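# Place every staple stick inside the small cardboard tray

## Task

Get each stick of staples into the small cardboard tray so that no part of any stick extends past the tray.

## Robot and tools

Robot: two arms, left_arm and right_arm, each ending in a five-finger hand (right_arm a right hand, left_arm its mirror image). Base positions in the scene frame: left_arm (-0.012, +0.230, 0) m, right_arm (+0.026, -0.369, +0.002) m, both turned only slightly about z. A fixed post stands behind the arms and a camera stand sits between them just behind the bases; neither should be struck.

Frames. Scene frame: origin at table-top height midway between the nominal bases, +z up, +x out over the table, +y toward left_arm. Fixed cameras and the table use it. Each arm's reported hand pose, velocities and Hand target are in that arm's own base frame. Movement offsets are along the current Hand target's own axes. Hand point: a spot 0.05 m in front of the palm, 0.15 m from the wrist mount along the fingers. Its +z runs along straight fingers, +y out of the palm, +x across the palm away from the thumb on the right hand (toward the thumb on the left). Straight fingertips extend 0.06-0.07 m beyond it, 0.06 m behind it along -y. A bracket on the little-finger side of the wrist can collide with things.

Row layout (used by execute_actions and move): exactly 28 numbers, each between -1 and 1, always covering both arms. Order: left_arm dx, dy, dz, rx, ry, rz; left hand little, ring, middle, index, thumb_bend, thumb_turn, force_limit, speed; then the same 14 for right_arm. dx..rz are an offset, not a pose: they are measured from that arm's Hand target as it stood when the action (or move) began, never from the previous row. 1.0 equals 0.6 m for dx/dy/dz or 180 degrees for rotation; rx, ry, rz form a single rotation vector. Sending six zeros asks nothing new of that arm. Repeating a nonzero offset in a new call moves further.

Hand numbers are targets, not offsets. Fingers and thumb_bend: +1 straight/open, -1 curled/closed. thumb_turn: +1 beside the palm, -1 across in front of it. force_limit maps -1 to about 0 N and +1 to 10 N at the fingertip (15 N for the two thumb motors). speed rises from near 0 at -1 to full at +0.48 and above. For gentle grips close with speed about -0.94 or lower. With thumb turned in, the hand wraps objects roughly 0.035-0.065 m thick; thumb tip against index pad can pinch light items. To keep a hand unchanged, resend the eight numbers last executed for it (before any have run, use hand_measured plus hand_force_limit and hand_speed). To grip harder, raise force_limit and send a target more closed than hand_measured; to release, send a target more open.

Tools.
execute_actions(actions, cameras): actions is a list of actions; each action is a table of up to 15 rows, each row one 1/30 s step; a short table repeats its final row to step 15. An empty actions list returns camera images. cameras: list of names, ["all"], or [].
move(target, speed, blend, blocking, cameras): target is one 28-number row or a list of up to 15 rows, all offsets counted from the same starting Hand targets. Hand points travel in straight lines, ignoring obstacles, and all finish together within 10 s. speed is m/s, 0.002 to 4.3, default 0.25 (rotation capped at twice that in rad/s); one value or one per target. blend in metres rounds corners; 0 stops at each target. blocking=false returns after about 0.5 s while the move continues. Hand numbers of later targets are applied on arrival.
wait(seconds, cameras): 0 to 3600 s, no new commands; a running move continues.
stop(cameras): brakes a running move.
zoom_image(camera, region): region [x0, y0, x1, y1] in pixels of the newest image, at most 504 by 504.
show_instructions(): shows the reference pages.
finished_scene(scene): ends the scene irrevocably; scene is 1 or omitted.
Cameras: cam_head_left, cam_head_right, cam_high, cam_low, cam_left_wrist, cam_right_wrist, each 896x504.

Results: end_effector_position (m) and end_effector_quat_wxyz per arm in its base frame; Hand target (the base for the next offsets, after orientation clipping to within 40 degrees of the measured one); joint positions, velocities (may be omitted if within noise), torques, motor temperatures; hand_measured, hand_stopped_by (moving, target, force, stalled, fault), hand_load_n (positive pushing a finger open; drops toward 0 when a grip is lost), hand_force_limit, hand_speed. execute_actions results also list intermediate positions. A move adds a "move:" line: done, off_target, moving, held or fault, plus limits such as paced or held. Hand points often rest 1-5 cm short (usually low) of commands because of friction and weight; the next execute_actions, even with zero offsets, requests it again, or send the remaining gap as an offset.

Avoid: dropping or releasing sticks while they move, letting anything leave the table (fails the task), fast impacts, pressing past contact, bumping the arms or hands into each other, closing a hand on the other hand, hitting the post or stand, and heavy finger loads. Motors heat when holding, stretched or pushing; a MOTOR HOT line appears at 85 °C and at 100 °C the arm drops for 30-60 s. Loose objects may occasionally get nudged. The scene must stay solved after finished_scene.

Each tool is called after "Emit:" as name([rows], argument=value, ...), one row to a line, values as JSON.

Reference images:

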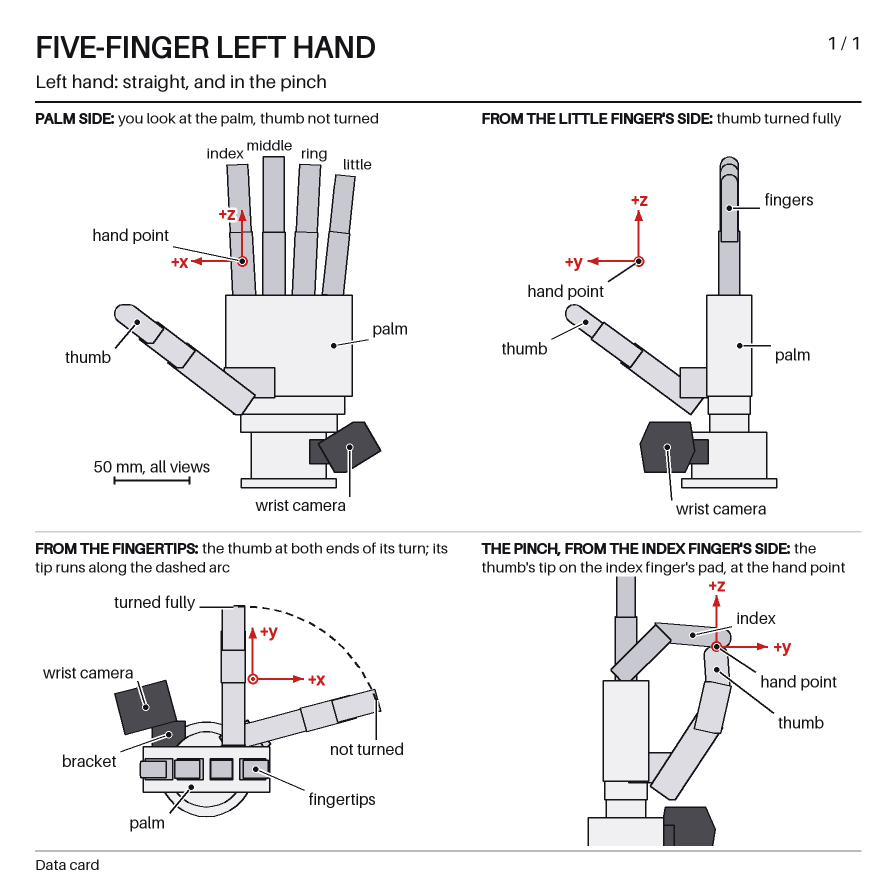

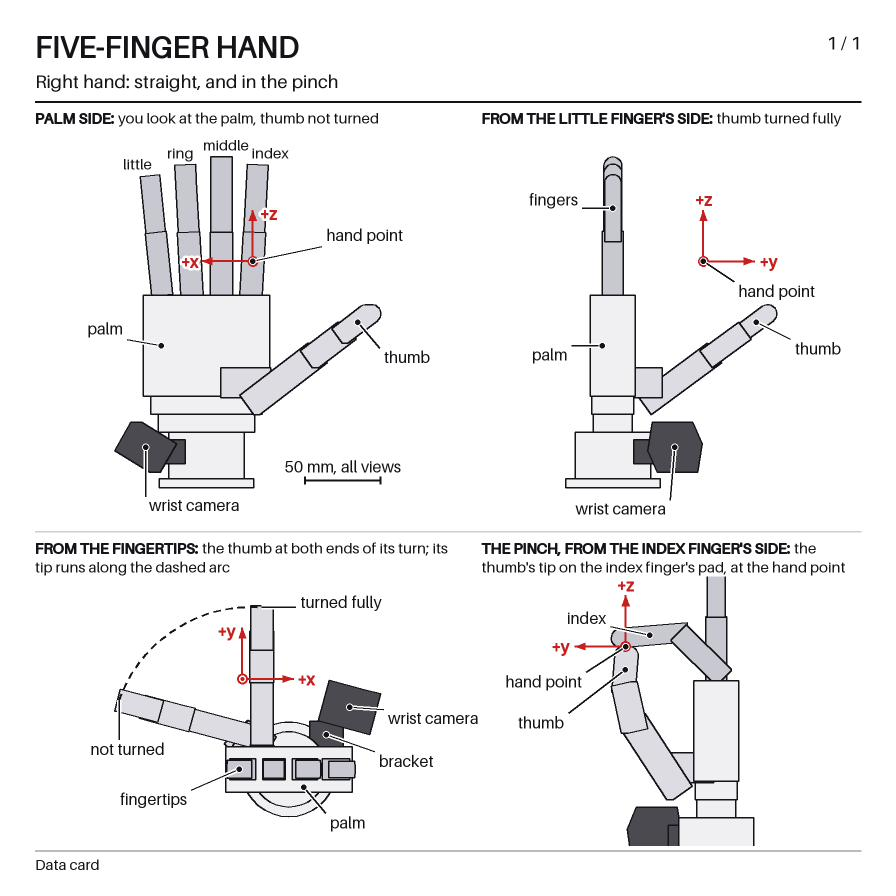

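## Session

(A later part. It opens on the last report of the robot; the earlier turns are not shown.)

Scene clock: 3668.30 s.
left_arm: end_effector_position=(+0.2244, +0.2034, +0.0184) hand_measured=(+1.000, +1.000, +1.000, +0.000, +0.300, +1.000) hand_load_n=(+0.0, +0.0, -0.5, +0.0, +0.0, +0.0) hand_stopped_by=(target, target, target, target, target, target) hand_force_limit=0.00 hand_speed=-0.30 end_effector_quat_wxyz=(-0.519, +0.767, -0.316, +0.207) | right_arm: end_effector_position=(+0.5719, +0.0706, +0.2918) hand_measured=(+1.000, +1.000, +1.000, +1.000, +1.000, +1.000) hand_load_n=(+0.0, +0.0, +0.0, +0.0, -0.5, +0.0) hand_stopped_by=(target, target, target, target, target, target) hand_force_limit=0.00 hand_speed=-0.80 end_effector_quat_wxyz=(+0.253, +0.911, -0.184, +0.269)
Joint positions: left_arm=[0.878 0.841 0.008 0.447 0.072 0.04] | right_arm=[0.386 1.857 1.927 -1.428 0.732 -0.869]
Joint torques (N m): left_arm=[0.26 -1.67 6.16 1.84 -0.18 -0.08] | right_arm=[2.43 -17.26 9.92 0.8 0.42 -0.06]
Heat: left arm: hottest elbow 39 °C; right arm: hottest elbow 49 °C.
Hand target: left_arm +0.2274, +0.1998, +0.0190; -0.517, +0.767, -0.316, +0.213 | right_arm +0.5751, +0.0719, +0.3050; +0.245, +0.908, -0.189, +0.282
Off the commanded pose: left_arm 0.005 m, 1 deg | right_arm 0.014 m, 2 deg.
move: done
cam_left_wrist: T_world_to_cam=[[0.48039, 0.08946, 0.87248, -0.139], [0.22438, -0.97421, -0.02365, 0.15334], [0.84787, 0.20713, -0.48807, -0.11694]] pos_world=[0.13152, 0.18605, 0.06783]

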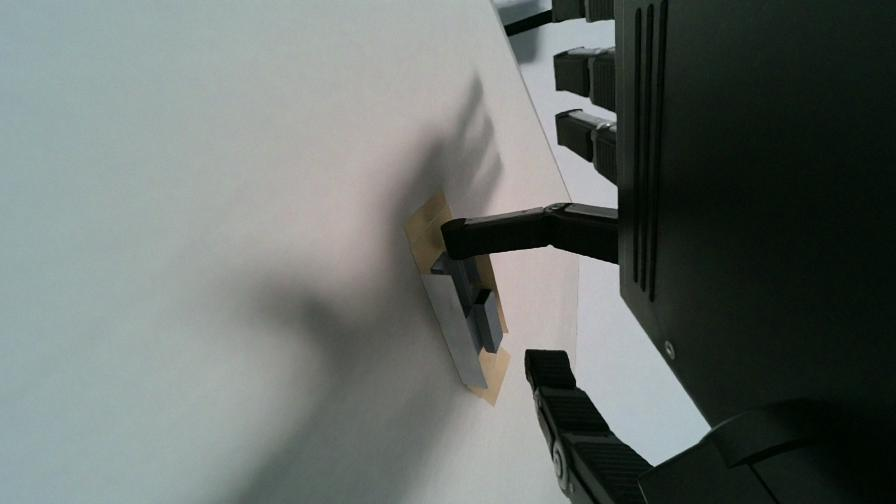

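Emit:
move(target=[0.0020,0,0,0,0,0,1,1,1,0.0,0.3,1,0.0,-0.3,0,0,0,0,0,0,1,1,1,1,1,1,0,-0.8], speed=0.03, cameras=["cam_left_wrist"])

Emit:
zoom_image(camera="cam_left_wrist", region=[400, 230, 540, 370])

Scene clock: 3675.97 s.
left_arm: end_effector_position=(+0.2252, +0.2028, +0.0183) hand_measured=(+1.000, +1.000, +1.000, +0.000, +0.300, +1.000) hand_load_n=(+0.0, +0.0, +0.0, +0.0, +0.0, +0.0) hand_stopped_by=(target, target, target, target, target, target) hand_force_limit=0.00 hand_speed=-0.30 end_effector_quat_wxyz=(-0.519, +0.767, -0.315, +0.207) | right_arm: end_effector_position=(+0.5719, +0.0706, +0.2918) hand_measured=(+1.000, +1.000, +1.000, +1.000, +1.000, +1.000) hand_load_n=(+0.5, +0.0, +0.0, +0.0, +0.0, +0.0) hand_stopped_by=(target, target, target, target, target, target) hand_force_limit=0.00 hand_speed=-0.80 end_effector_quat_wxyz=(+0.253, +0.911, -0.184, +0.269)
Joint positions: left_arm=[0.871 0.841 0.008 0.447 0.065 0.036] | right_arm=[0.386 1.857 1.927 -1.428 0.732 -0.869]
Joint torques (N m): left_arm=[0.5 -2.26 6.06 1.62 -0.11 -0.06] | right_arm=[2.2 -18.02 10.13 0.9 0.46 -0.08]
Heat: left arm: hottest elbow 39 °C; right arm: hottest elbow 49 °C.
Hand target: left_arm +0.2283, +0.1989, +0.0190; -0.517, +0.767, -0.316, +0.213 | right_arm +0.5751, +0.0719, +0.3050; +0.245, +0.908, -0.189, +0.282
Off the commanded pose: left_arm 0.005 m, 1 deg | right_arm 0.014 m, 2 deg.
move: done
cam_left_wrist: T_world_to_cam=[[0.48023, 0.09014, 0.8725, -0.13943], [0.22515, -0.97405, -0.02329, 0.15233], [0.84775, 0.20763, -0.48806, -0.11755]] pos_world=[0.13232, 0.18535, 0.06783]

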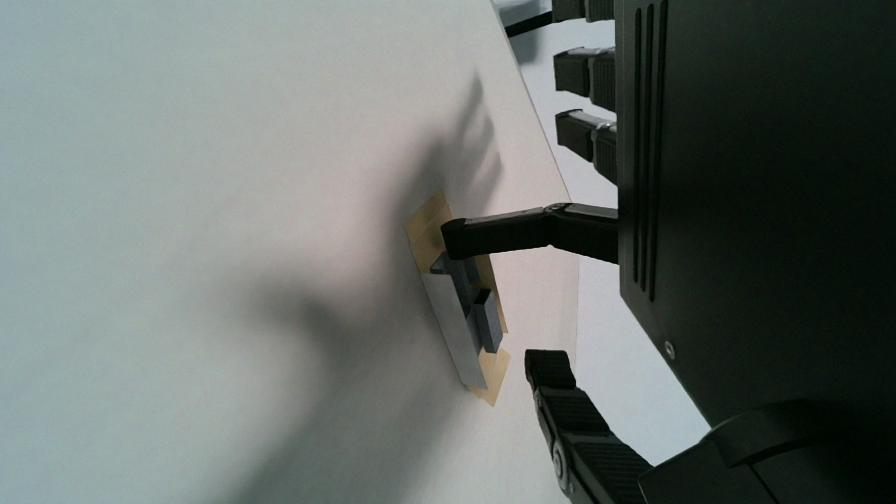

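Scaled by 3.600 from the camera's image (finer frame: 1280x720).

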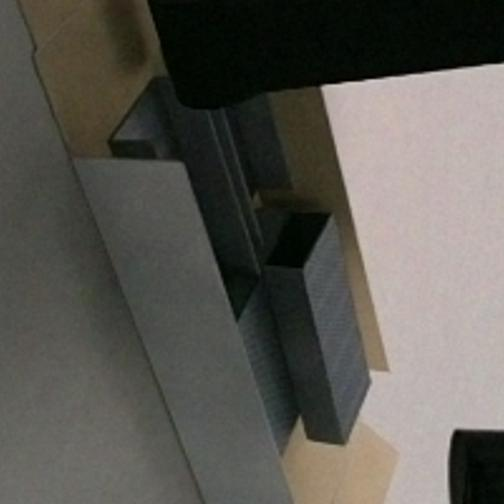

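Emit:
move(target=[-0.0067,-0.0464,-0.0188,0,0,0,1,1,1,0.0,0.3,1,0.0,-0.3,0,0,0,0,0,0,1,1,1,1,1,1,0,-0.8], speed=0.06, cameras=["cam_left_wrist"])

Emit:
zoom_image(camera="cam_left_wrist", region=[340, 200, 500, 360])

Scene clock: 3683.60 s.
left_arm: end_effector_position=(+0.2154, +0.1864, +0.0224) hand_measured=(+1.000, +1.000, +1.000, +0.000, +0.300, +1.000) hand_load_n=(+0.0, +0.0, +0.0, +0.0, +0.0, +0.0) hand_stopped_by=(target, target, target, target, target, target) hand_force_limit=0.00 hand_speed=-0.30 end_effector_quat_wxyz=(-0.497, +0.778, -0.324, +0.207) | right_arm: end_effector_position=(+0.5719, +0.0706, +0.2918) hand_measured=(+1.000, +1.000, +1.000, +1.000, +1.000, +1.000) hand_load_n=(+0.0, +0.0, +0.0, +0.0, +0.0, +0.0) hand_stopped_by=(target, target, target, target, target, target) hand_force_limit=0.00 hand_speed=-0.80 end_effector_quat_wxyz=(+0.253, +0.911, -0.184, +0.269)
Joint positions: left_arm=[0.871 0.603 0.016 0.152 0.081 0.036] | right_arm=[0.386 1.857 1.927 -1.428 0.732 -0.869]
Joint torques (N m): left_arm=[1.96 -0.32 11.18 1.73 0.21 0.08] | right_arm=[2.2 -17.67 10.1 0.88 0.42 -0.04]
Heat: left arm: hottest elbow 39 °C; right arm: hottest elbow 49 °C.
Hand target: left_arm +0.2254, +0.2017, +0.0491; -0.517, +0.767, -0.316, +0.213 | right_arm +0.5751, +0.0719, +0.3050; +0.245, +0.908, -0.189, +0.282
Off the commanded pose: left_arm 0.032 m, 3 deg | right_arm 0.014 m, 2 deg.
move: off_target (left_arm)
cam_left_wrist: T_world_to_cam=[[0.50455, 0.11854, 0.85521, -0.14693], [0.21061, -0.9775, 0.01124, 0.14169], [0.8373, 0.17445, -0.51816, -0.0948]] pos_world=[0.12366, 0.17246, 0.07494]

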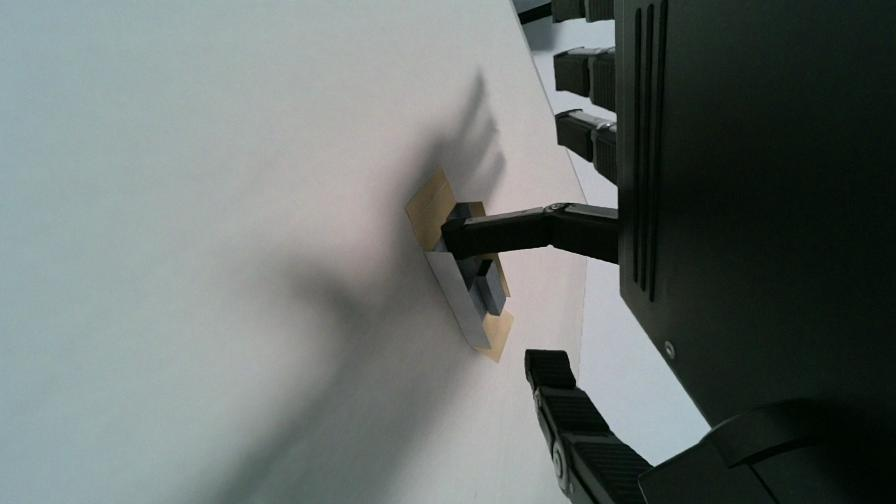

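Scaled by 3.150 from the camera's image (finer frame: 1280x720).

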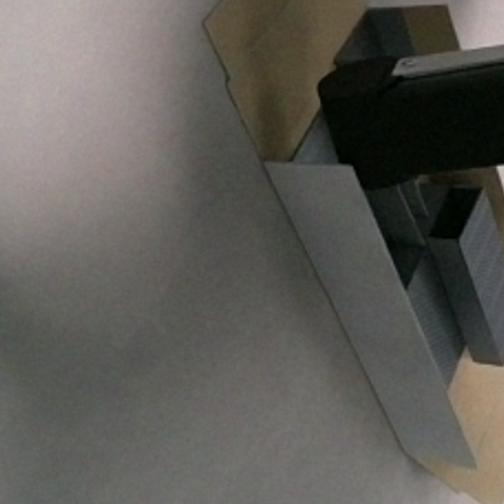

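Emit:
move(target=[0,-0.0309,-0.0125,0,0,0,1,1,1,0.0,0.3,1,0.0,-0.3,0,0,0,0,0,0,1,1,1,1,1,1,0,-0.8], speed=0.05, cameras=["cam_left_wrist"])

Emit:
zoom_image(camera="cam_left_wrist", region=[320, 180, 520, 380])

Scene clock: 3689.47 s.
left_arm: end_effector_position=(+0.2171, +0.1883, +0.0406) hand_measured=(+1.000, +1.000, +1.000, +0.000, +0.300, +1.000) hand_load_n=(+0.0, +0.0, +0.0, +0.0, +0.0, +0.0) hand_stopped_by=(target, target, target, target, target, target) hand_force_limit=0.00 hand_speed=-0.30 end_effector_quat_wxyz=(-0.497, +0.778, -0.324, +0.207) | right_arm: end_effector_position=(+0.5719, +0.0706, +0.2918) hand_measured=(+1.000, +1.000, +1.000, +1.000, +1.000, +1.000) hand_load_n=(+0.0, +0.0, +0.0, +0.0, +0.0, +0.0) hand_stopped_by=(target, target, target, target, target, target) hand_force_limit=0.00 hand_speed=-0.80 end_effector_quat_wxyz=(+0.253, +0.911, -0.184, +0.269)
Joint positions: left_arm=[0.871 0.52 0.06 0.024 0.081 0.036] | right_arm=[0.386 1.857 1.927 -1.428 0.732 -0.869]
Joint torques (N m): left_arm=[1.9 -0.38 11.29 1.63 0.13 0.13] | right_arm=[2.2 -17.9 10.17 0.8 0.48 -0.07]
Heat: left arm: hottest elbow 40 °C; right arm: hottest elbow 49 °C.
Hand target: left_arm +0.2254, +0.2017, +0.0691; -0.517, +0.767, -0.316, +0.213 | right_arm +0.5751, +0.0719, +0.3050; +0.245, +0.908, -0.189, +0.282
Off the commanded pose: left_arm 0.033 m, 3 deg | right_arm 0.014 m, 2 deg.
move: off_target (left_arm)
cam_left_wrist: T_world_to_cam=[[0.50521, 0.11929, 0.85472, -0.16383], [0.21066, -0.97749, 0.0119, 0.14301], [0.83689, 0.17405, -0.51896, -0.08689]] pos_world=[0.12536, 0.17446, 0.09323]

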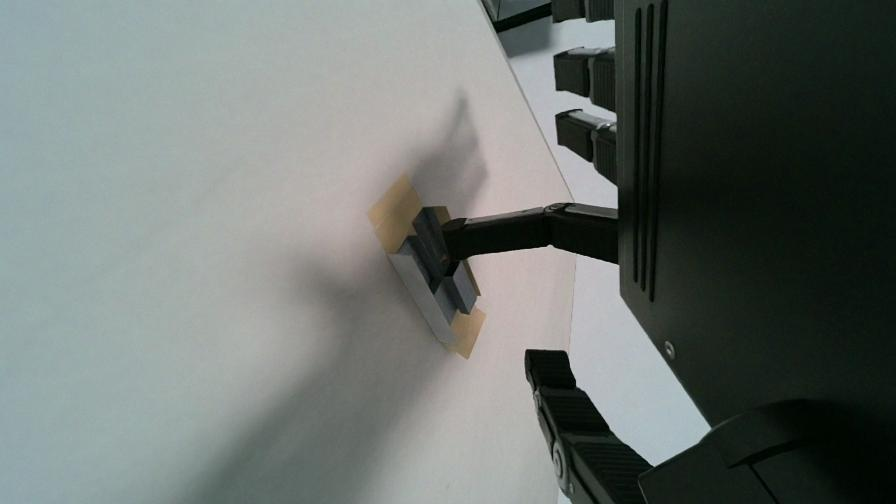

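Scaled by 2.520 from the camera's image (finer frame: 1280x720).

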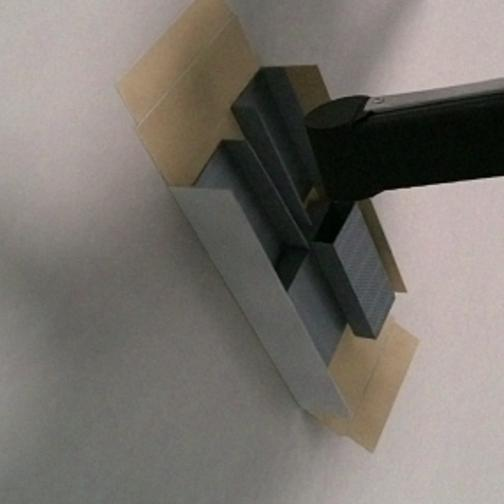

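Emit:
move(target=[-0.0200,0.0243,0.0243,0,-0.0386,-0.0156,1,1,1,0.0,0.3,1,0.0,-0.3,0,0,0,0,0,0,1,1,1,1,1,1,0,-0.8], speed=0.1, cameras=["cam_left_wrist"])

Emit:
zoom_image(camera="cam_left_wrist", region=[320, 200, 520, 400])

Scene clock: 3714.37 s.
left_arm: end_effector_position=(+0.2134, +0.2131, +0.0408) hand_measured=(+1.000, +1.000, +1.000, +0.000, +0.300, +1.000) hand_load_n=(+0.0, +0.0, +0.0, +0.0, +0.0, -0.5) hand_stopped_by=(target, target, target, target, target, target) hand_force_limit=0.00 hand_speed=-0.30 end_effector_quat_wxyz=(-0.522, +0.792, -0.267, +0.169) | right_arm: end_effector_position=(+0.5719, +0.0706, +0.2918) hand_measured=(+1.000, +1.000, +1.000, +1.000, +1.000, +1.000) hand_load_n=(+0.0, +0.0, +0.0, +0.0, -0.5, +0.0) hand_stopped_by=(target, target, target, target, target, target) hand_force_limit=0.00 hand_speed=-0.80 end_effector_quat_wxyz=(+0.253, +0.911, -0.184, +0.269)
Joint positions: left_arm=[0.837 0.621 0.06 0.151 -0.088 -0.025] | right_arm=[0.386 1.857 1.927 -1.428 0.732 -0.869]
Joint torques (N m): left_arm=[-0.21 0.03 8.72 2.47 -0.19 0.01] | right_arm=[2.32 -17.85 9.98 1.09 0.45 -0.06]
Heat: left arm: hottest elbow 41 °C; right arm: hottest elbow 49 °C.
Hand target: left_arm +0.2225, +0.2160, +0.0501; -0.530, +0.786, -0.265, +0.179 | right_arm +0.5751, +0.0719, +0.3050; +0.245, +0.908, -0.189, +0.282
Off the commanded pose: left_arm 0.013 m, 2 deg | right_arm 0.014 m, 2 deg.
move: off_target (left_arm)
cam_left_wrist: T_world_to_cam=[[0.4779, 0.1666, 0.86247, -0.16964], [0.34981, -0.93673, -0.01288, 0.13061], [0.80576, 0.30786, -0.50594, -0.11041]] pos_world=[0.12434, 0.1846, 0.09213]

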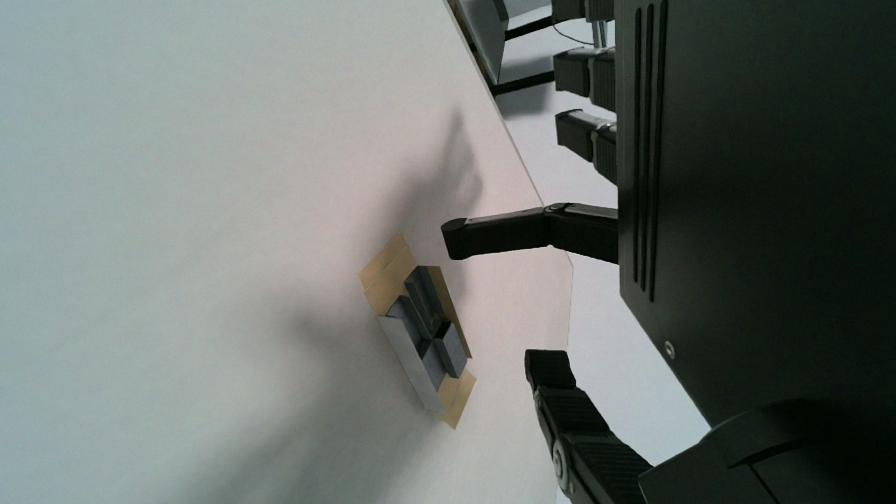

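Scaled by 2.520 from the camera's image (finer frame: 1280x720).

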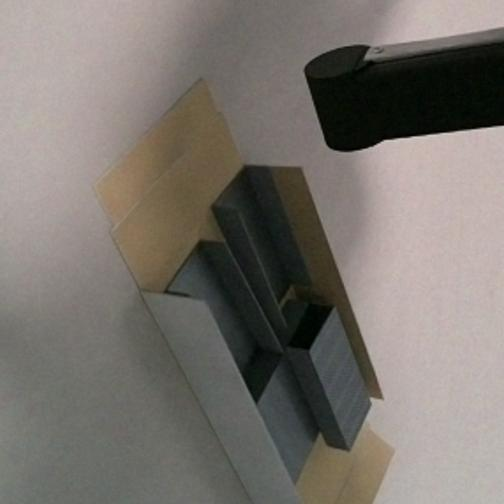

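Emit:
move(target=[-0.0025,0.0537,0.0122,0,0,0,1,1,1,0.0,0.3,1,0.0,-0.3,0,0,0,0,0,0,1,1,1,1,1,1,0,-0.8], speed=0.08, cameras=["cam_left_wrist"])

Emit:
zoom_image(camera="cam_left_wrist", region=[380, 180, 540, 340])

Scene clock: 3737.67 s.
left_arm: end_effector_position=(+0.2146, +0.2143, +0.0162) hand_measured=(+1.000, +1.000, +1.000, +0.000, +0.300, +1.000) hand_load_n=(+0.0, +0.0, +0.0, +0.0, +0.0, +0.0) hand_stopped_by=(target, target, target, target, target, target) hand_force_limit=0.00 hand_speed=-0.30 end_effector_quat_wxyz=(-0.528, +0.788, -0.265, +0.172) | right_arm: end_effector_position=(+0.5719, +0.0706, +0.2918) hand_measured=(+1.000, +1.000, +1.000, +1.000, +1.000, +1.000) hand_load_n=(+0.0, +0.0, +0.0, +0.0, +0.0, +0.0) hand_stopped_by=(target, target, target, target, target, target) hand_force_limit=0.00 hand_speed=-0.80 end_effector_quat_wxyz=(+0.253, +0.911, -0.184, +0.269)
Joint positions: left_arm=[0.837 0.837 0.006 0.436 -0.088 -0.027] | right_arm=[0.386 1.857 1.927 -1.428 0.732 -0.869]
Joint torques (N m): left_arm=[0.32 -0.15 6.09 2.65 -0.04 0.01] | right_arm=[1.73 -17.73 9.81 0.84 0.42 -0.02]
Heat: left arm: hottest elbow 41 °C; right arm: hottest elbow 49 °C.
Hand target: left_arm +0.2181, +0.2126, +0.0174; -0.530, +0.786, -0.265, +0.179 | right_arm +0.5751, +0.0719, +0.3050; +0.245, +0.908, -0.189, +0.282
Off the commanded pose: left_arm 0.004 m, 1 deg | right_arm 0.014 m, 2 deg.
move: done
cam_left_wrist: T_world_to_cam=[[0.46797, 0.1583, 0.86945, -0.14545], [0.35065, -0.93633, -0.01826, 0.13083], [0.8112, 0.31342, -0.49368, -0.12671]] pos_world=[0.12498, 0.18524, 0.0663]

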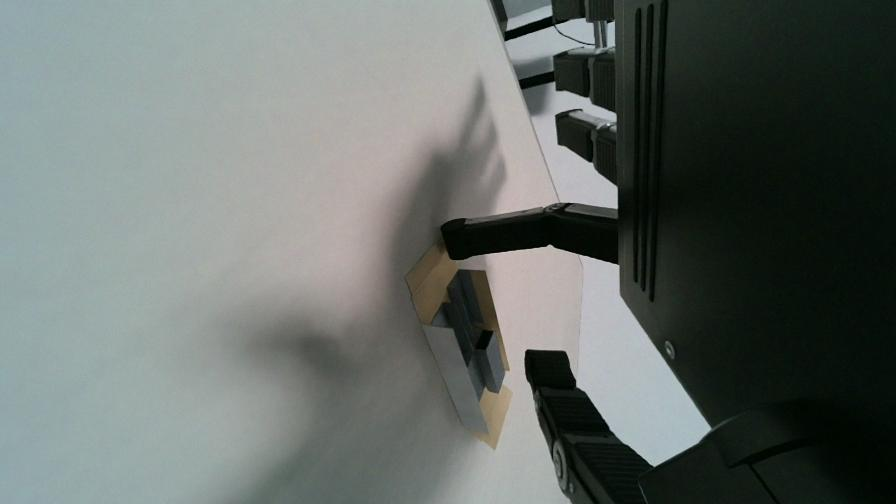

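Scaled by 3.150 from the camera's image (finer frame: 1280x720).

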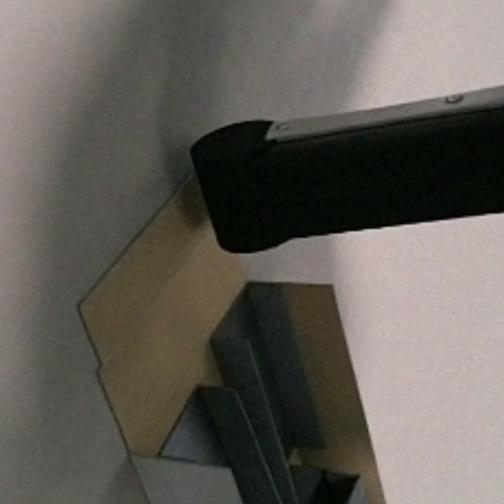

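Emit:
move(target=[0.0149,0.0015,-0.0037,0,0,0,1,1,1,0.0,0.3,1,0.0,-0.3,0,0,0,0,0,0,1,1,1,1,1,1,0,-0.8], speed=0.04, cameras=["cam_left_wrist"])

Emit:
zoom_image(camera="cam_left_wrist", region=[380, 180, 540, 340])

Scene clock: 3747.03 s.
left_arm: end_effector_position=(+0.2211, +0.2084, +0.0165) hand_measured=(+1.000, +1.000, +1.000, +0.000, +0.300, +1.000) hand_load_n=(+0.0, -0.5, +0.0, +0.0, +0.0, +0.0) hand_stopped_by=(target, target, target, target, target, target) hand_force_limit=0.00 hand_speed=-0.30 end_effector_quat_wxyz=(-0.529, +0.787, -0.266, +0.172) | right_arm: end_effector_position=(+0.5719, +0.0706, +0.2918) hand_measured=(+1.000, +1.000, +1.000, +1.000, +1.000, +1.000) hand_load_n=(+0.0, +0.0, +0.0, +0.0, +0.0, +0.0) hand_stopped_by=(target, target, target, target, target, target) hand_force_limit=0.00 hand_speed=-0.80 end_effector_quat_wxyz=(+0.253, +0.911, -0.184, +0.269)
Joint positions: left_arm=[0.777 0.837 0.006 0.436 -0.141 -0.047] | right_arm=[0.386 1.857 1.927 -1.428 0.732 -0.869]
Joint torques (N m): left_arm=[0.73 -0.91 5.85 2.18 -0.16 -0.05] | right_arm=[2.2 -17.96 10.14 0.96 0.42 -0.04]
Heat: left arm: hottest elbow 41 °C; right arm: hottest elbow 49 °C.
Hand target: left_arm +0.2238, +0.2052, +0.0174; -0.530, +0.786, -0.265, +0.179 | right_arm +0.5751, +0.0719, +0.3050; +0.245, +0.908, -0.189, +0.282
Off the commanded pose: left_arm 0.004 m, 1 deg | right_arm 0.014 m, 2 deg.
move: done
cam_left_wrist: T_world_to_cam=[[0.46869, 0.15397, 0.86984, -0.14705], [0.34781, -0.93732, -0.02149, 0.12392], [0.81201, 0.31261, -0.49287, -0.13]] pos_world=[0.13138, 0.17943, 0.06651]

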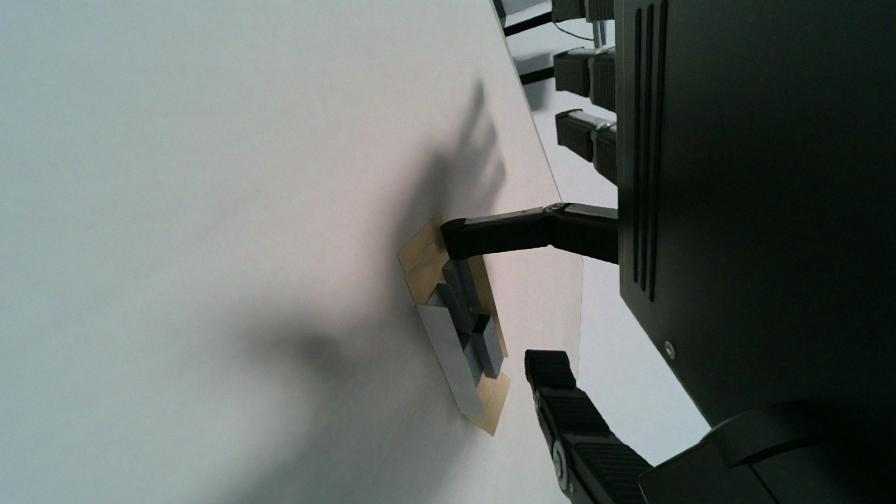

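Scaled by 3.150 from the camera's image (finer frame: 1280x720).

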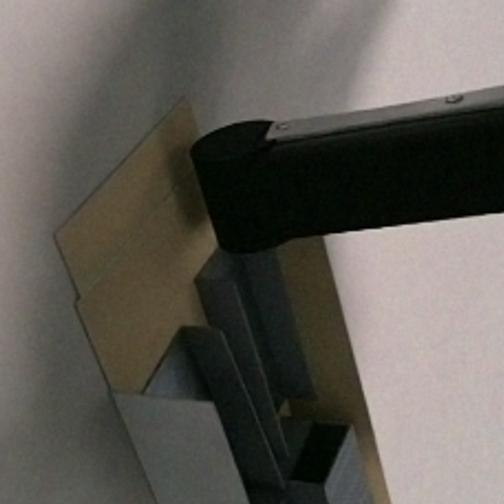

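Emit:
move(target=[0.0093,0.0013,-0.0032,0,0,0,1,1,1,0.0,0.3,1,0.0,-0.3,0,0,0,0,0,0,1,1,1,1,1,1,0,-0.8], speed=0.03, cameras=["cam_left_wrist"])

Emit:
zoom_image(camera="cam_left_wrist", region=[380, 180, 540, 340])

Scene clock: 3753.37 s.
left_arm: end_effector_position=(+0.2242, +0.2035, +0.0165) hand_measured=(+1.000, +1.000, +1.000, +0.000, +0.300, +1.000) hand_load_n=(+0.0, +0.0, +0.0, +0.0, +0.0, +0.0) hand_stopped_by=(target, target, target, target, target, target) hand_force_limit=0.00 hand_speed=-0.30 end_effector_quat_wxyz=(-0.531, +0.786, -0.266, +0.173) | right_arm: end_effector_position=(+0.5719, +0.0706, +0.2918) hand_measured=(+1.000, +1.000, +1.000, +1.000, +1.000, +1.000) hand_load_n=(+0.0, +0.0, -0.5, +0.0, +0.0, +0.0) hand_stopped_by=(target, target, target, target, target, target) hand_force_limit=0.00 hand_speed=-0.80 end_effector_quat_wxyz=(+0.253, +0.911, -0.184, +0.269)
Joint positions: left_arm=[0.737 0.83 0.001 0.436 -0.179 -0.062] | right_arm=[0.386 1.857 1.927 -1.428 0.732 -0.869]
Joint torques (N m): left_arm=[0.44 -2.2 6.19 1.58 -0.28 -0.05] | right_arm=[2.37 -17.61 10.04 0.87 0.47 -0.05]
Heat: left arm: hottest elbow 41 °C; right arm: hottest elbow 49 °C.
Hand target: left_arm +0.2269, +0.2002, +0.0174; -0.530, +0.786, -0.265, +0.179 | right_arm +0.5751, +0.0719, +0.3050; +0.245, +0.908, -0.189, +0.282
Off the commanded pose: left_arm 0.004 m, 1 deg | right_arm 0.014 m, 2 deg.
move: done
cam_left_wrist: T_world_to_cam=[[0.46605, 0.15141, 0.8717, -0.14663], [0.34853, -0.937, -0.02359, 0.11812], [0.81322, 0.31481, -0.48946, -0.13173]] pos_world=[0.13429, 0.17435, 0.06613]

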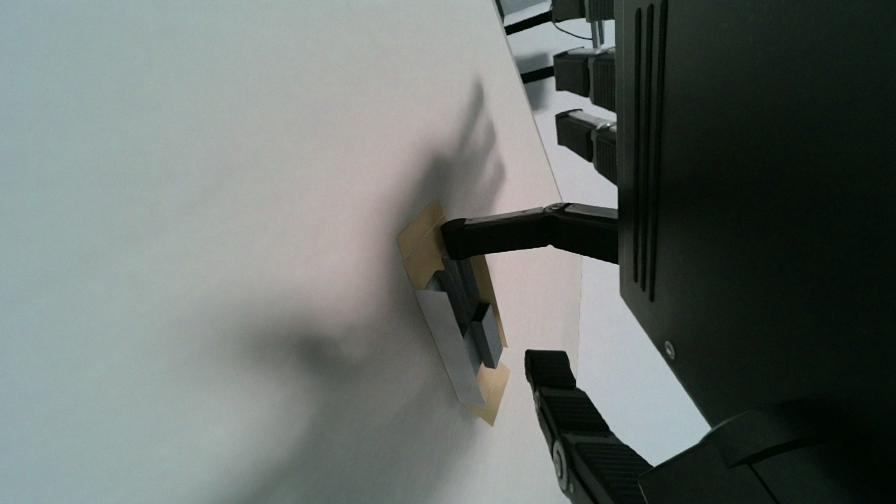

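Scaled by 3.150 from the camera's image (finer frame: 1280x720).

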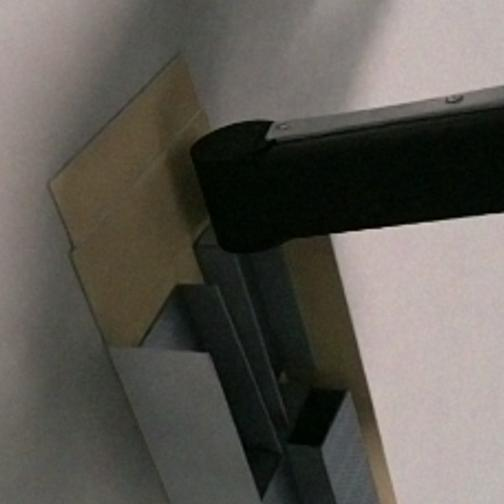

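Emit:
move(target=[0.0030,0,0,0,0,0,1,1,1,0.0,0.3,1,0.0,-0.3,0,0,0,0,0,0,1,1,1,1,1,1,0,-0.8], speed=0.03, cameras=["cam_left_wrist"])

Emit:
zoom_image(camera="cam_left_wrist", region=[380, 180, 540, 340])

Scene clock: 3761.67 s.
left_arm: end_effector_position=(+0.2252, +0.2026, +0.0166) hand_measured=(+1.000, +1.000, +1.000, +0.000, +0.300, +1.000) hand_load_n=(+0.0, +0.0, -0.5, +0.0, +0.0, +0.0) hand_stopped_by=(target, target, target, target, target, target) hand_force_limit=0.00 hand_speed=-0.30 end_effector_quat_wxyz=(-0.531, +0.786, -0.265, +0.173) | right_arm: end_effector_position=(+0.5719, +0.0706, +0.2918) hand_measured=(+1.000, +1.000, +1.000, +1.000, +1.000, +1.000) hand_load_n=(+0.0, +0.0, +0.0, +0.0, +0.0, +0.0) hand_stopped_by=(target, target, target, target, target, target) hand_force_limit=0.00 hand_speed=-0.80 end_effector_quat_wxyz=(+0.253, +0.911, -0.184, +0.269)
Joint positions: left_arm=[0.726 0.83 0.001 0.436 -0.19 -0.067] | right_arm=[0.386 1.857 1.927 -1.428 0.732 -0.869]
Joint torques (N m): left_arm=[0.38 -1.2 5.91 1.76 -0.21 -0.05] | right_arm=[2.49 -17.26 10.13 0.94 0.44 0]
Heat: left arm: hottest elbow 41 °C; right arm: hottest elbow 49 °C.
Hand target: left_arm +0.2284, +0.1991, +0.0174; -0.530, +0.786, -0.265, +0.179 | right_arm +0.5751, +0.0719, +0.3050; +0.245, +0.908, -0.189, +0.282
Off the commanded pose: left_arm 0.005 m, 1 deg | right_arm 0.014 m, 2 deg.
move: done
cam_left_wrist: T_world_to_cam=[[0.46519, 0.15161, 0.87213, -0.14688], [0.34979, -0.93653, -0.02378, 0.1165], [0.81317, 0.31613, -0.4887, -0.13246]] pos_world=[0.13529, 0.17325, 0.06613]

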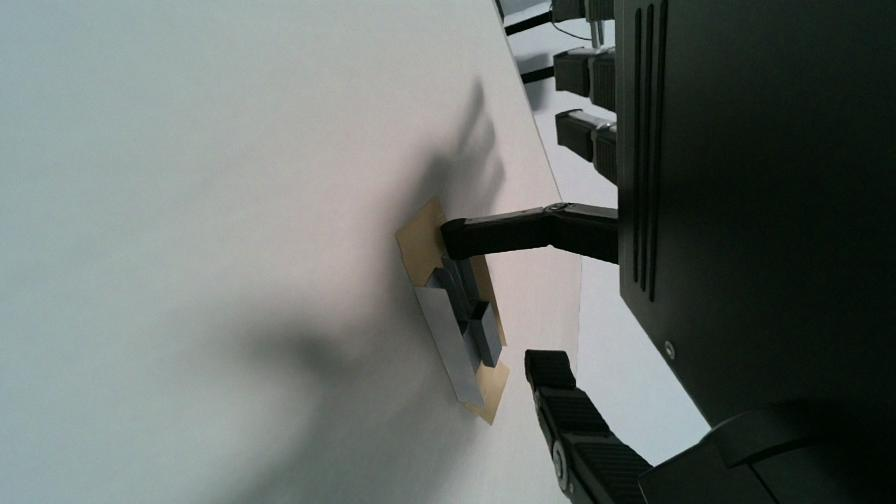

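Scaled by 3.150 from the camera's image (finer frame: 1280x720).

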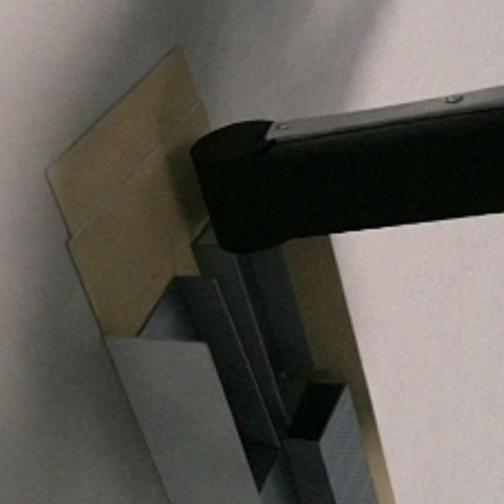

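Emit:
move(target=[-0.0150,0,0,0,0,0,1,1,1,0.0,0.3,1,0.0,-0.3,0,0,0,0,0,0,1,1,1,1,1,1,0,-0.8], speed=0.04)

Scene clock: 3766.40 s.
left_arm: end_effector_position=(+0.2256, +0.2029, +0.0187) hand_measured=(+1.000, +1.000, +1.000, +0.000, +0.300, +1.000) hand_load_n=(+0.0, +0.0, +0.0, +0.0, +0.0, -0.5) hand_stopped_by=(target, target, target, target, target, target) hand_force_limit=0.00 hand_speed=-0.30 end_effector_quat_wxyz=(-0.529, +0.785, -0.265, +0.184) | right_arm: end_effector_position=(+0.5719, +0.0706, +0.2918) hand_measured=(+1.000, +1.000, +1.000, +1.000, +1.000, +1.000) hand_load_n=(+0.0, +0.0, +0.0, +0.5, -0.5, +0.0) hand_stopped_by=(target, target, target, target, target, target) hand_force_limit=0.00 hand_speed=-0.80 end_effector_quat_wxyz=(+0.253, +0.911, -0.184, +0.269)
Joint positions: left_arm=[0.757 0.819 0.001 0.431 -0.142 -0.067] | right_arm=[0.386 1.857 1.927 -1.428 0.732 -0.869]
Joint torques (N m): left_arm=[2.9 -1.44 5.81 1.59 0.08 0.26] | right_arm=[2.2 -17.14 10 0.79 0.45 -0.05]
Heat: left arm: hottest elbow 41 °C; right arm: hottest elbow 49 °C.
Hand target: left_arm +0.2212, +0.2046, +0.0174; -0.530, +0.786, -0.265, +0.178 | right_arm +0.5751, +0.0719, +0.3050; +0.245, +0.908, -0.189, +0.282
Off the commanded pose: left_arm 0.005 m, 1 deg | right_arm 0.014 m, 2 deg.
move: done

Emit:
move(target=[-0.0080,0,0,0,0,0,1,1,1,0.0,0.3,1,0.0,-0.3,0,0,0,0,0,0,1,1,1,1,1,1,0,-0.8], speed=0.04)

Scene clock: 3768.23 s.
left_arm: end_effector_position=(+0.2259, +0.2025, +0.0187) hand_measured=(+1.000, +1.000, +1.000, +0.000, +0.300, +1.000) hand_load_n=(-0.5, +0.0, +0.0, +0.0, +0.0, -0.5) hand_stopped_by=(target, target, target, target, target, target) hand_force_limit=0.00 hand_speed=-0.30 end_effector_quat_wxyz=(-0.528, +0.785, -0.267, +0.186) | right_arm: end_effector_position=(+0.5719, +0.0706, +0.2918) hand_measured=(+1.000, +1.000, +1.000, +1.000, +1.000, +1.000) hand_load_n=(+0.0, +0.0, +0.0, +0.0, +0.0, +0.0) hand_stopped_by=(target, target, target, target, target, target) hand_force_limit=0.00 hand_speed=-0.80 end_effector_quat_wxyz=(+0.253, +0.911, -0.184, +0.269)
Joint positions: left_arm=[0.76 0.819 0.001 0.431 -0.135 -0.065] | right_arm=[0.386 1.857 1.927 -1.428 0.732 -0.869]
Joint torques (N m): left_arm=[1.32 -1.32 6.24 1.96 -0.12 0.06] | right_arm=[2.02 -17.55 10.06 0.91 0.47 -0.04]
Heat: left arm: hottest elbow 41 °C; right arm: hottest elbow 49 °C.
Hand target: left_arm +0.2258, +0.2026, +0.0187; -0.528, +0.785, -0.266, +0.185 (not the last commanded pose) | right_arm +0.5751, +0.0719, +0.3050; +0.245, +0.908, -0.189, +0.282
Off the commanded pose: left_arm 0.010 m, 1 deg | right_arm 0.014 m, 2 deg.
move: held (left_arm; a check stopped the path); limits=held
pose unreachable (left arm): on one or more control steps of this call, first in action 0 (counted from 0), this arm could not follow its commanded pose, so it was not sent that pose on those steps. It may still have moved: this result reports where it is.
cause: moving toward the commanded pose would bring two parts of the arm too close to each other (joints 2 (shoulder) and 3 (elbow) lie between them).

Emit:
move([
  [0.0036,-0.0297,0.0067,0,0,0,1,1,1,0.0,0.3,1,0.0,-0.3,0,0,0,0,0,0,1,1,1,1,1,1,0,-0.8],
  [0.0043,-0.0778,-0.0077,0,0,0,1,1,1,0.0,0.3,1,0.0,-0.3,0,0,0,0,0,0,1,1,1,1,1,1,0,-0.8],
], speed=0.06, blend=[0.004,0], cameras=["cam_left_wrist"])

Emit:
zoom_image(camera="cam_left_wrist", region=[320, 180, 520, 380])

Scene clock: 3775.30 s.
left_arm: end_effector_position=(+0.2232, +0.1999, +0.0376) hand_measured=(+1.000, +1.000, +1.000, +0.000, +0.300, +1.000) hand_load_n=(+0.0, +0.0, +0.0, +0.0, +0.0, +0.0) hand_stopped_by=(target, target, target, target, target, target) hand_force_limit=0.00 hand_speed=-0.30 end_effector_quat_wxyz=(-0.510, +0.796, -0.273, +0.176) | right_arm: end_effector_position=(+0.5719, +0.0706, +0.2918) hand_measured=(+1.000, +1.000, +1.000, +1.000, +1.000, +1.000) hand_load_n=(+0.0, +0.0, +0.0, +0.0, +0.0, +0.0) hand_stopped_by=(target, target, target, target, target, target) hand_force_limit=0.00 hand_speed=-0.80 end_effector_quat_wxyz=(+0.253, +0.911, -0.184, +0.269)
Joint positions: left_arm=[0.76 0.623 0.065 0.123 -0.135 -0.065] | right_arm=[0.386 1.857 1.927 -1.428 0.732 -0.869]
Joint torques (N m): left_arm=[1.96 -0.73 10.97 1.68 -0.15 0.09] | right_arm=[2.32 -17.67 10.1 0.91 0.41 -0.03]
Heat: left arm: hottest elbow 41 °C; right arm: hottest elbow 49 °C.
Hand target: left_arm +0.2356, +0.2116, +0.0637; -0.528, +0.785, -0.266, +0.185 | right_arm +0.5751, +0.0719, +0.3050; +0.245, +0.908, -0.189, +0.282
Off the commanded pose: left_arm 0.031 m, 3 deg | right_arm 0.014 m, 2 deg.
move: off_target (left_arm)
cam_left_wrist: T_world_to_cam=[[0.48273, 0.18076, 0.85691, -0.17309], [0.33294, -0.94288, 0.01134, 0.11883], [0.81001, 0.27983, -0.51534, -0.11085]] pos_world=[0.13378, 0.17435, 0.08985]

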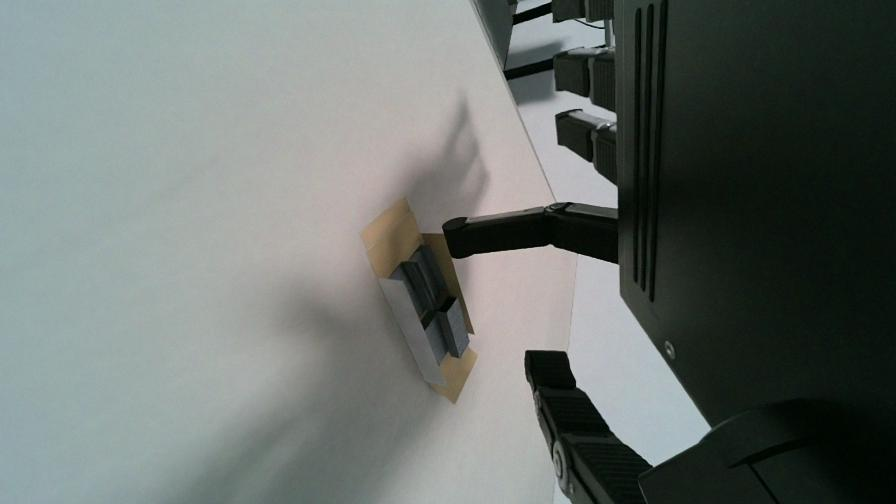

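Scaled by 2.520 from the camera's image (finer frame: 1280x720).

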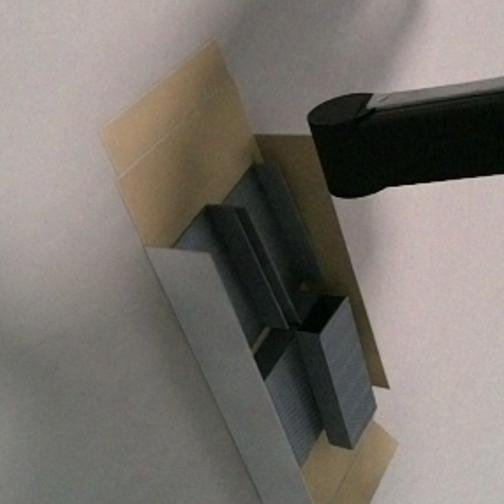

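Emit:
move(target=[0.0350,-0.0600,-0.0295,0,-0.2163,-0.0875,1,1,1,0.0,0.3,1,0.0,-0.3,0,0,0,0,0,0,1,1,1,1,1,1,0,-0.8], speed=0.15, cameras=["cam_left_wrist"])

Emit:
zoom_image(camera="cam_left_wrist", region=[220, 180, 380, 400])

Scene clock: 3782.77 s.
left_arm: end_effector_position=(+0.2306, +0.1968, +0.0886) hand_measured=(+1.000, +1.000, +1.000, +0.000, +0.300, +1.000) hand_load_n=(+0.0, +0.0, -0.5, +0.0, +0.0, -0.5) hand_stopped_by=(target, target, target, target, target, target) hand_force_limit=0.00 hand_speed=-0.30 end_effector_quat_wxyz=(-0.553, +0.832, +0.026, -0.035) | right_arm: end_effector_position=(+0.5719, +0.0706, +0.2918) hand_measured=(+1.000, +1.000, +1.000, +1.000, +1.000, +1.000) hand_load_n=(+0.0, +0.0, +0.0, +0.0, +0.0, +0.0) hand_stopped_by=(target, target, target, target, target, target) hand_force_limit=0.00 hand_speed=-0.80 end_effector_quat_wxyz=(+0.253, +0.911, -0.184, +0.269)
Joint positions: left_arm=[0.182 1.005 0.472 -0.832 -1.165 -1.315] | right_arm=[0.386 1.857 1.927 -1.428 0.732 -0.869]
Joint torques (N m): left_arm=[-0.03 -1.9 9.72 0.29 -1 -0.05] | right_arm=[2.2 -17.96 9.99 0.95 0.44 -0.05]
Heat: left arm: hottest elbow 41 °C; right arm: hottest elbow 49 °C.
Hand target: left_arm +0.2501, +0.1966, +0.1039; -0.557, +0.830, +0.032, -0.017 | right_arm +0.5751, +0.0719, +0.3050; +0.245, +0.908, -0.189, +0.282
Off the commanded pose: left_arm 0.025 m, 2 deg | right_arm 0.014 m, 2 deg.
move: off_target (left_arm)
cam_left_wrist: T_world_to_cam=[[0.26403, 0.43346, 0.86162, -0.21945], [0.88245, -0.46915, -0.0344, -0.10308], [0.38932, 0.76942, -0.50638, -0.08982]] pos_world=[0.18387, 0.11586, 0.14005]

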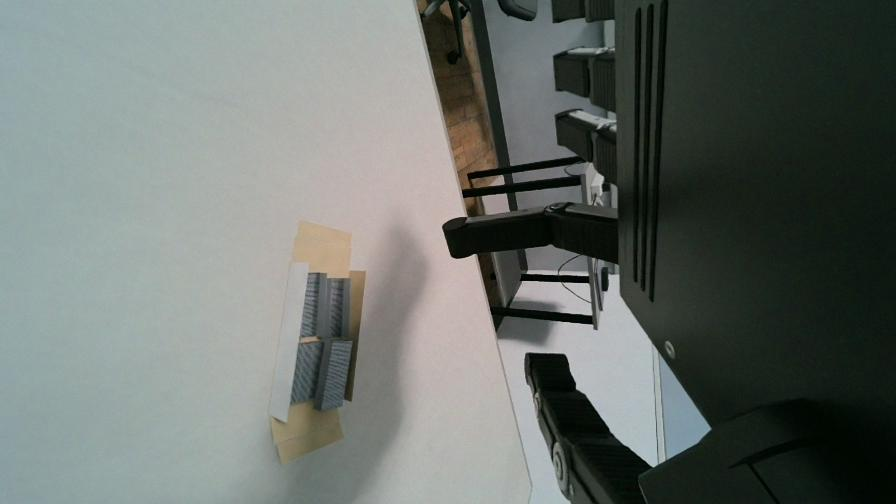

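Scaled by 2.291 from the camera's image (finer frame: 1280x720).

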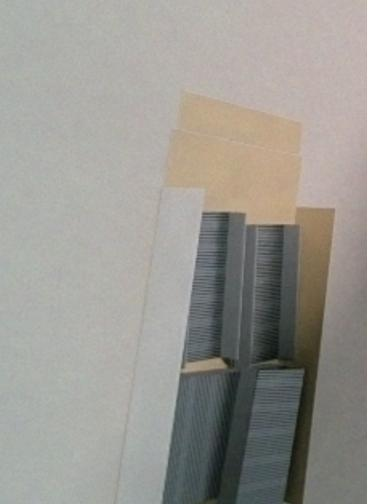

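Emit:
zoom_image(camera="cam_left_wrist", region=[250, 330, 370, 450])

Emit:
zoom_image(camera="cam_left_wrist", region=[270, 240, 390, 360])

Scaled by 4.200 from the camera's image (finer frame: 1280x720).

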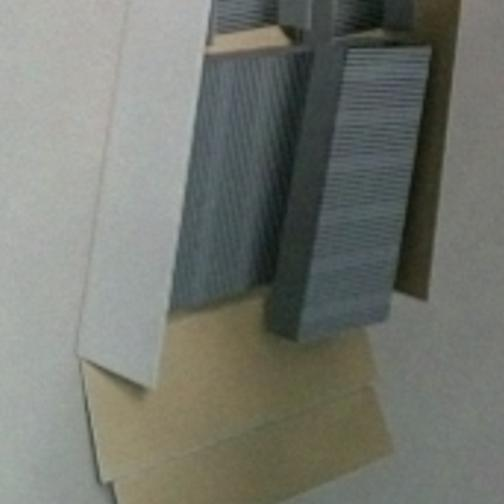

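Scaled by 4.200 from the camera's image (finer frame: 1280x720).

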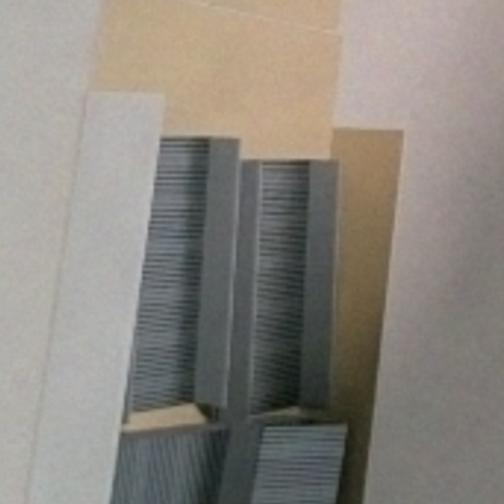

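Emit:
move(target=[0.0699,0.0950,-0.0485,0,0.2163,0.0875,1,1,1,0.0,0.3,1,0.0,-0.3,0,0,0,0,0,0,1,1,1,1,1,1,0,-0.8], speed=0.15, cameras=["cam_left_wrist"])

Emit:
zoom_image(camera="cam_left_wrist", region=[280, 140, 500, 360])

Scene clock: 3827.47 s.
left_arm: end_effector_position=(+0.2960, +0.1462, +0.0596) hand_measured=(+1.000, +1.000, +1.000, +0.000, +0.300, +1.000) hand_load_n=(+0.0, +0.0, +0.0, +0.0, +0.0, +0.0) hand_stopped_by=(target, target, target, target, target, target) hand_force_limit=0.00 hand_speed=-0.30 end_effector_quat_wxyz=(-0.522, +0.787, -0.271, +0.185) | right_arm: end_effector_position=(+0.5719, +0.0706, +0.2918) hand_measured=(+1.000, +1.000, +1.000, +1.000, +1.000, +1.000) hand_load_n=(+0.0, +0.0, +0.0, +0.0, +0.0, +0.0) hand_stopped_by=(target, target, target, target, target, target) hand_force_limit=0.00 hand_speed=-0.80 end_effector_quat_wxyz=(+0.253, +0.911, -0.184, +0.269)
Joint positions: left_arm=[0.247 0.793 0.168 0.141 -0.594 -0.295] | right_arm=[0.386 1.857 1.927 -1.428 0.732 -0.869]
Joint torques (N m): left_arm=[1.79 -1.73 7.09 2.29 -0.16 0.2] | right_arm=[2.61 -17.9 10.07 0.92 0.46 -0.03]
Heat: left arm: hottest elbow 45 °C; right arm: hottest elbow 49 °C.
Hand target: left_arm +0.2958, +0.1513, +0.0627; -0.528, +0.785, -0.266, +0.185 | right_arm +0.5751, +0.0719, +0.3050; +0.245, +0.908, -0.189, +0.282
Off the commanded pose: left_arm 0.006 m, 1 deg | right_arm 0.014 m, 2 deg.
move: done
cam_left_wrist: T_world_to_cam=[[0.46194, 0.1571, 0.87288, -0.20865], [0.32669, -0.94513, -0.00278, 0.04672], [0.82455, 0.28645, -0.48792, -0.15033]] pos_world=[0.20508, 0.12, 0.10891]

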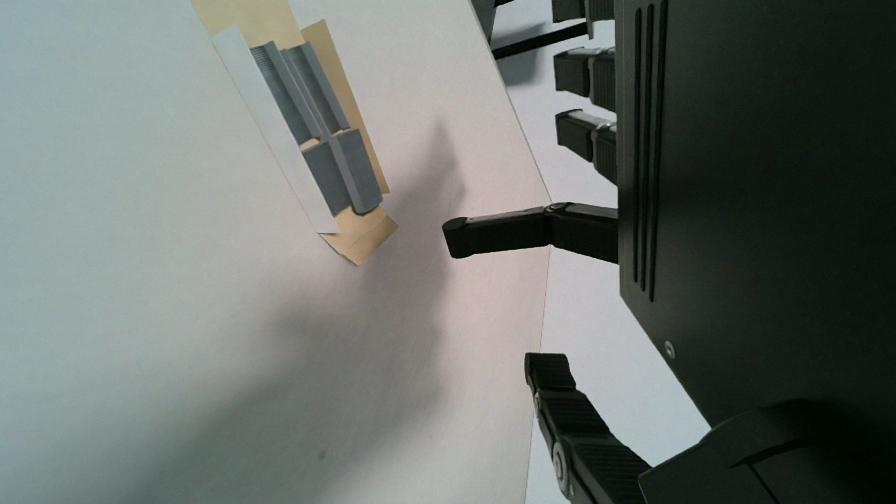

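Scaled by 2.291 from the camera's image (finer frame: 1280x720).

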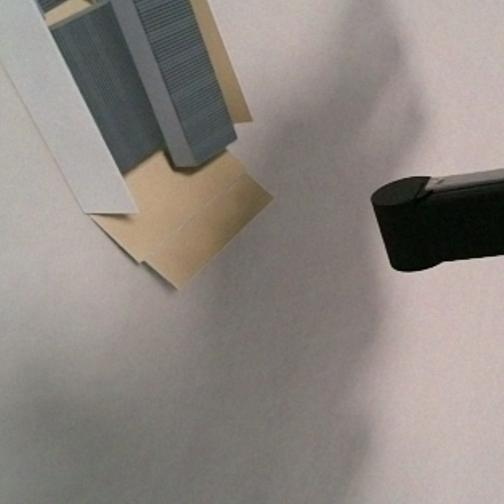

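Emit:
zoom_image(camera="cam_left_wrist", region=[200, 0, 400, 200])

Emit:
zoom_image(camera="cam_left_wrist", region=[290, 120, 410, 270])

Scaled by 2.520 from the camera's image (finer frame: 1280x720).

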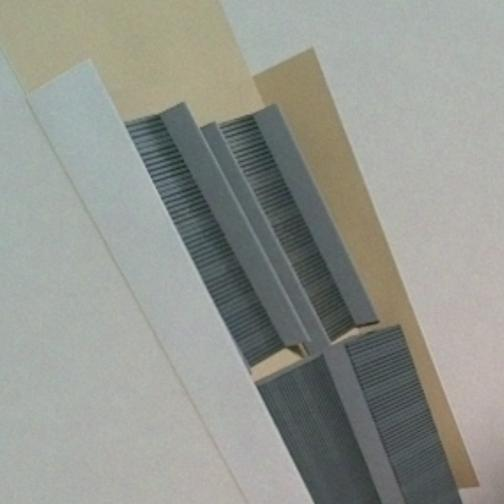

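Scaled by 3.360 from the camera's image (finer frame: 1280x720).

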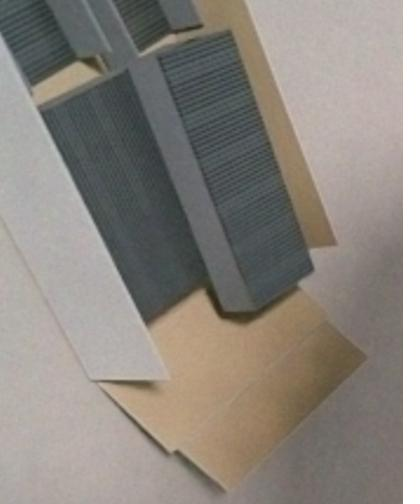

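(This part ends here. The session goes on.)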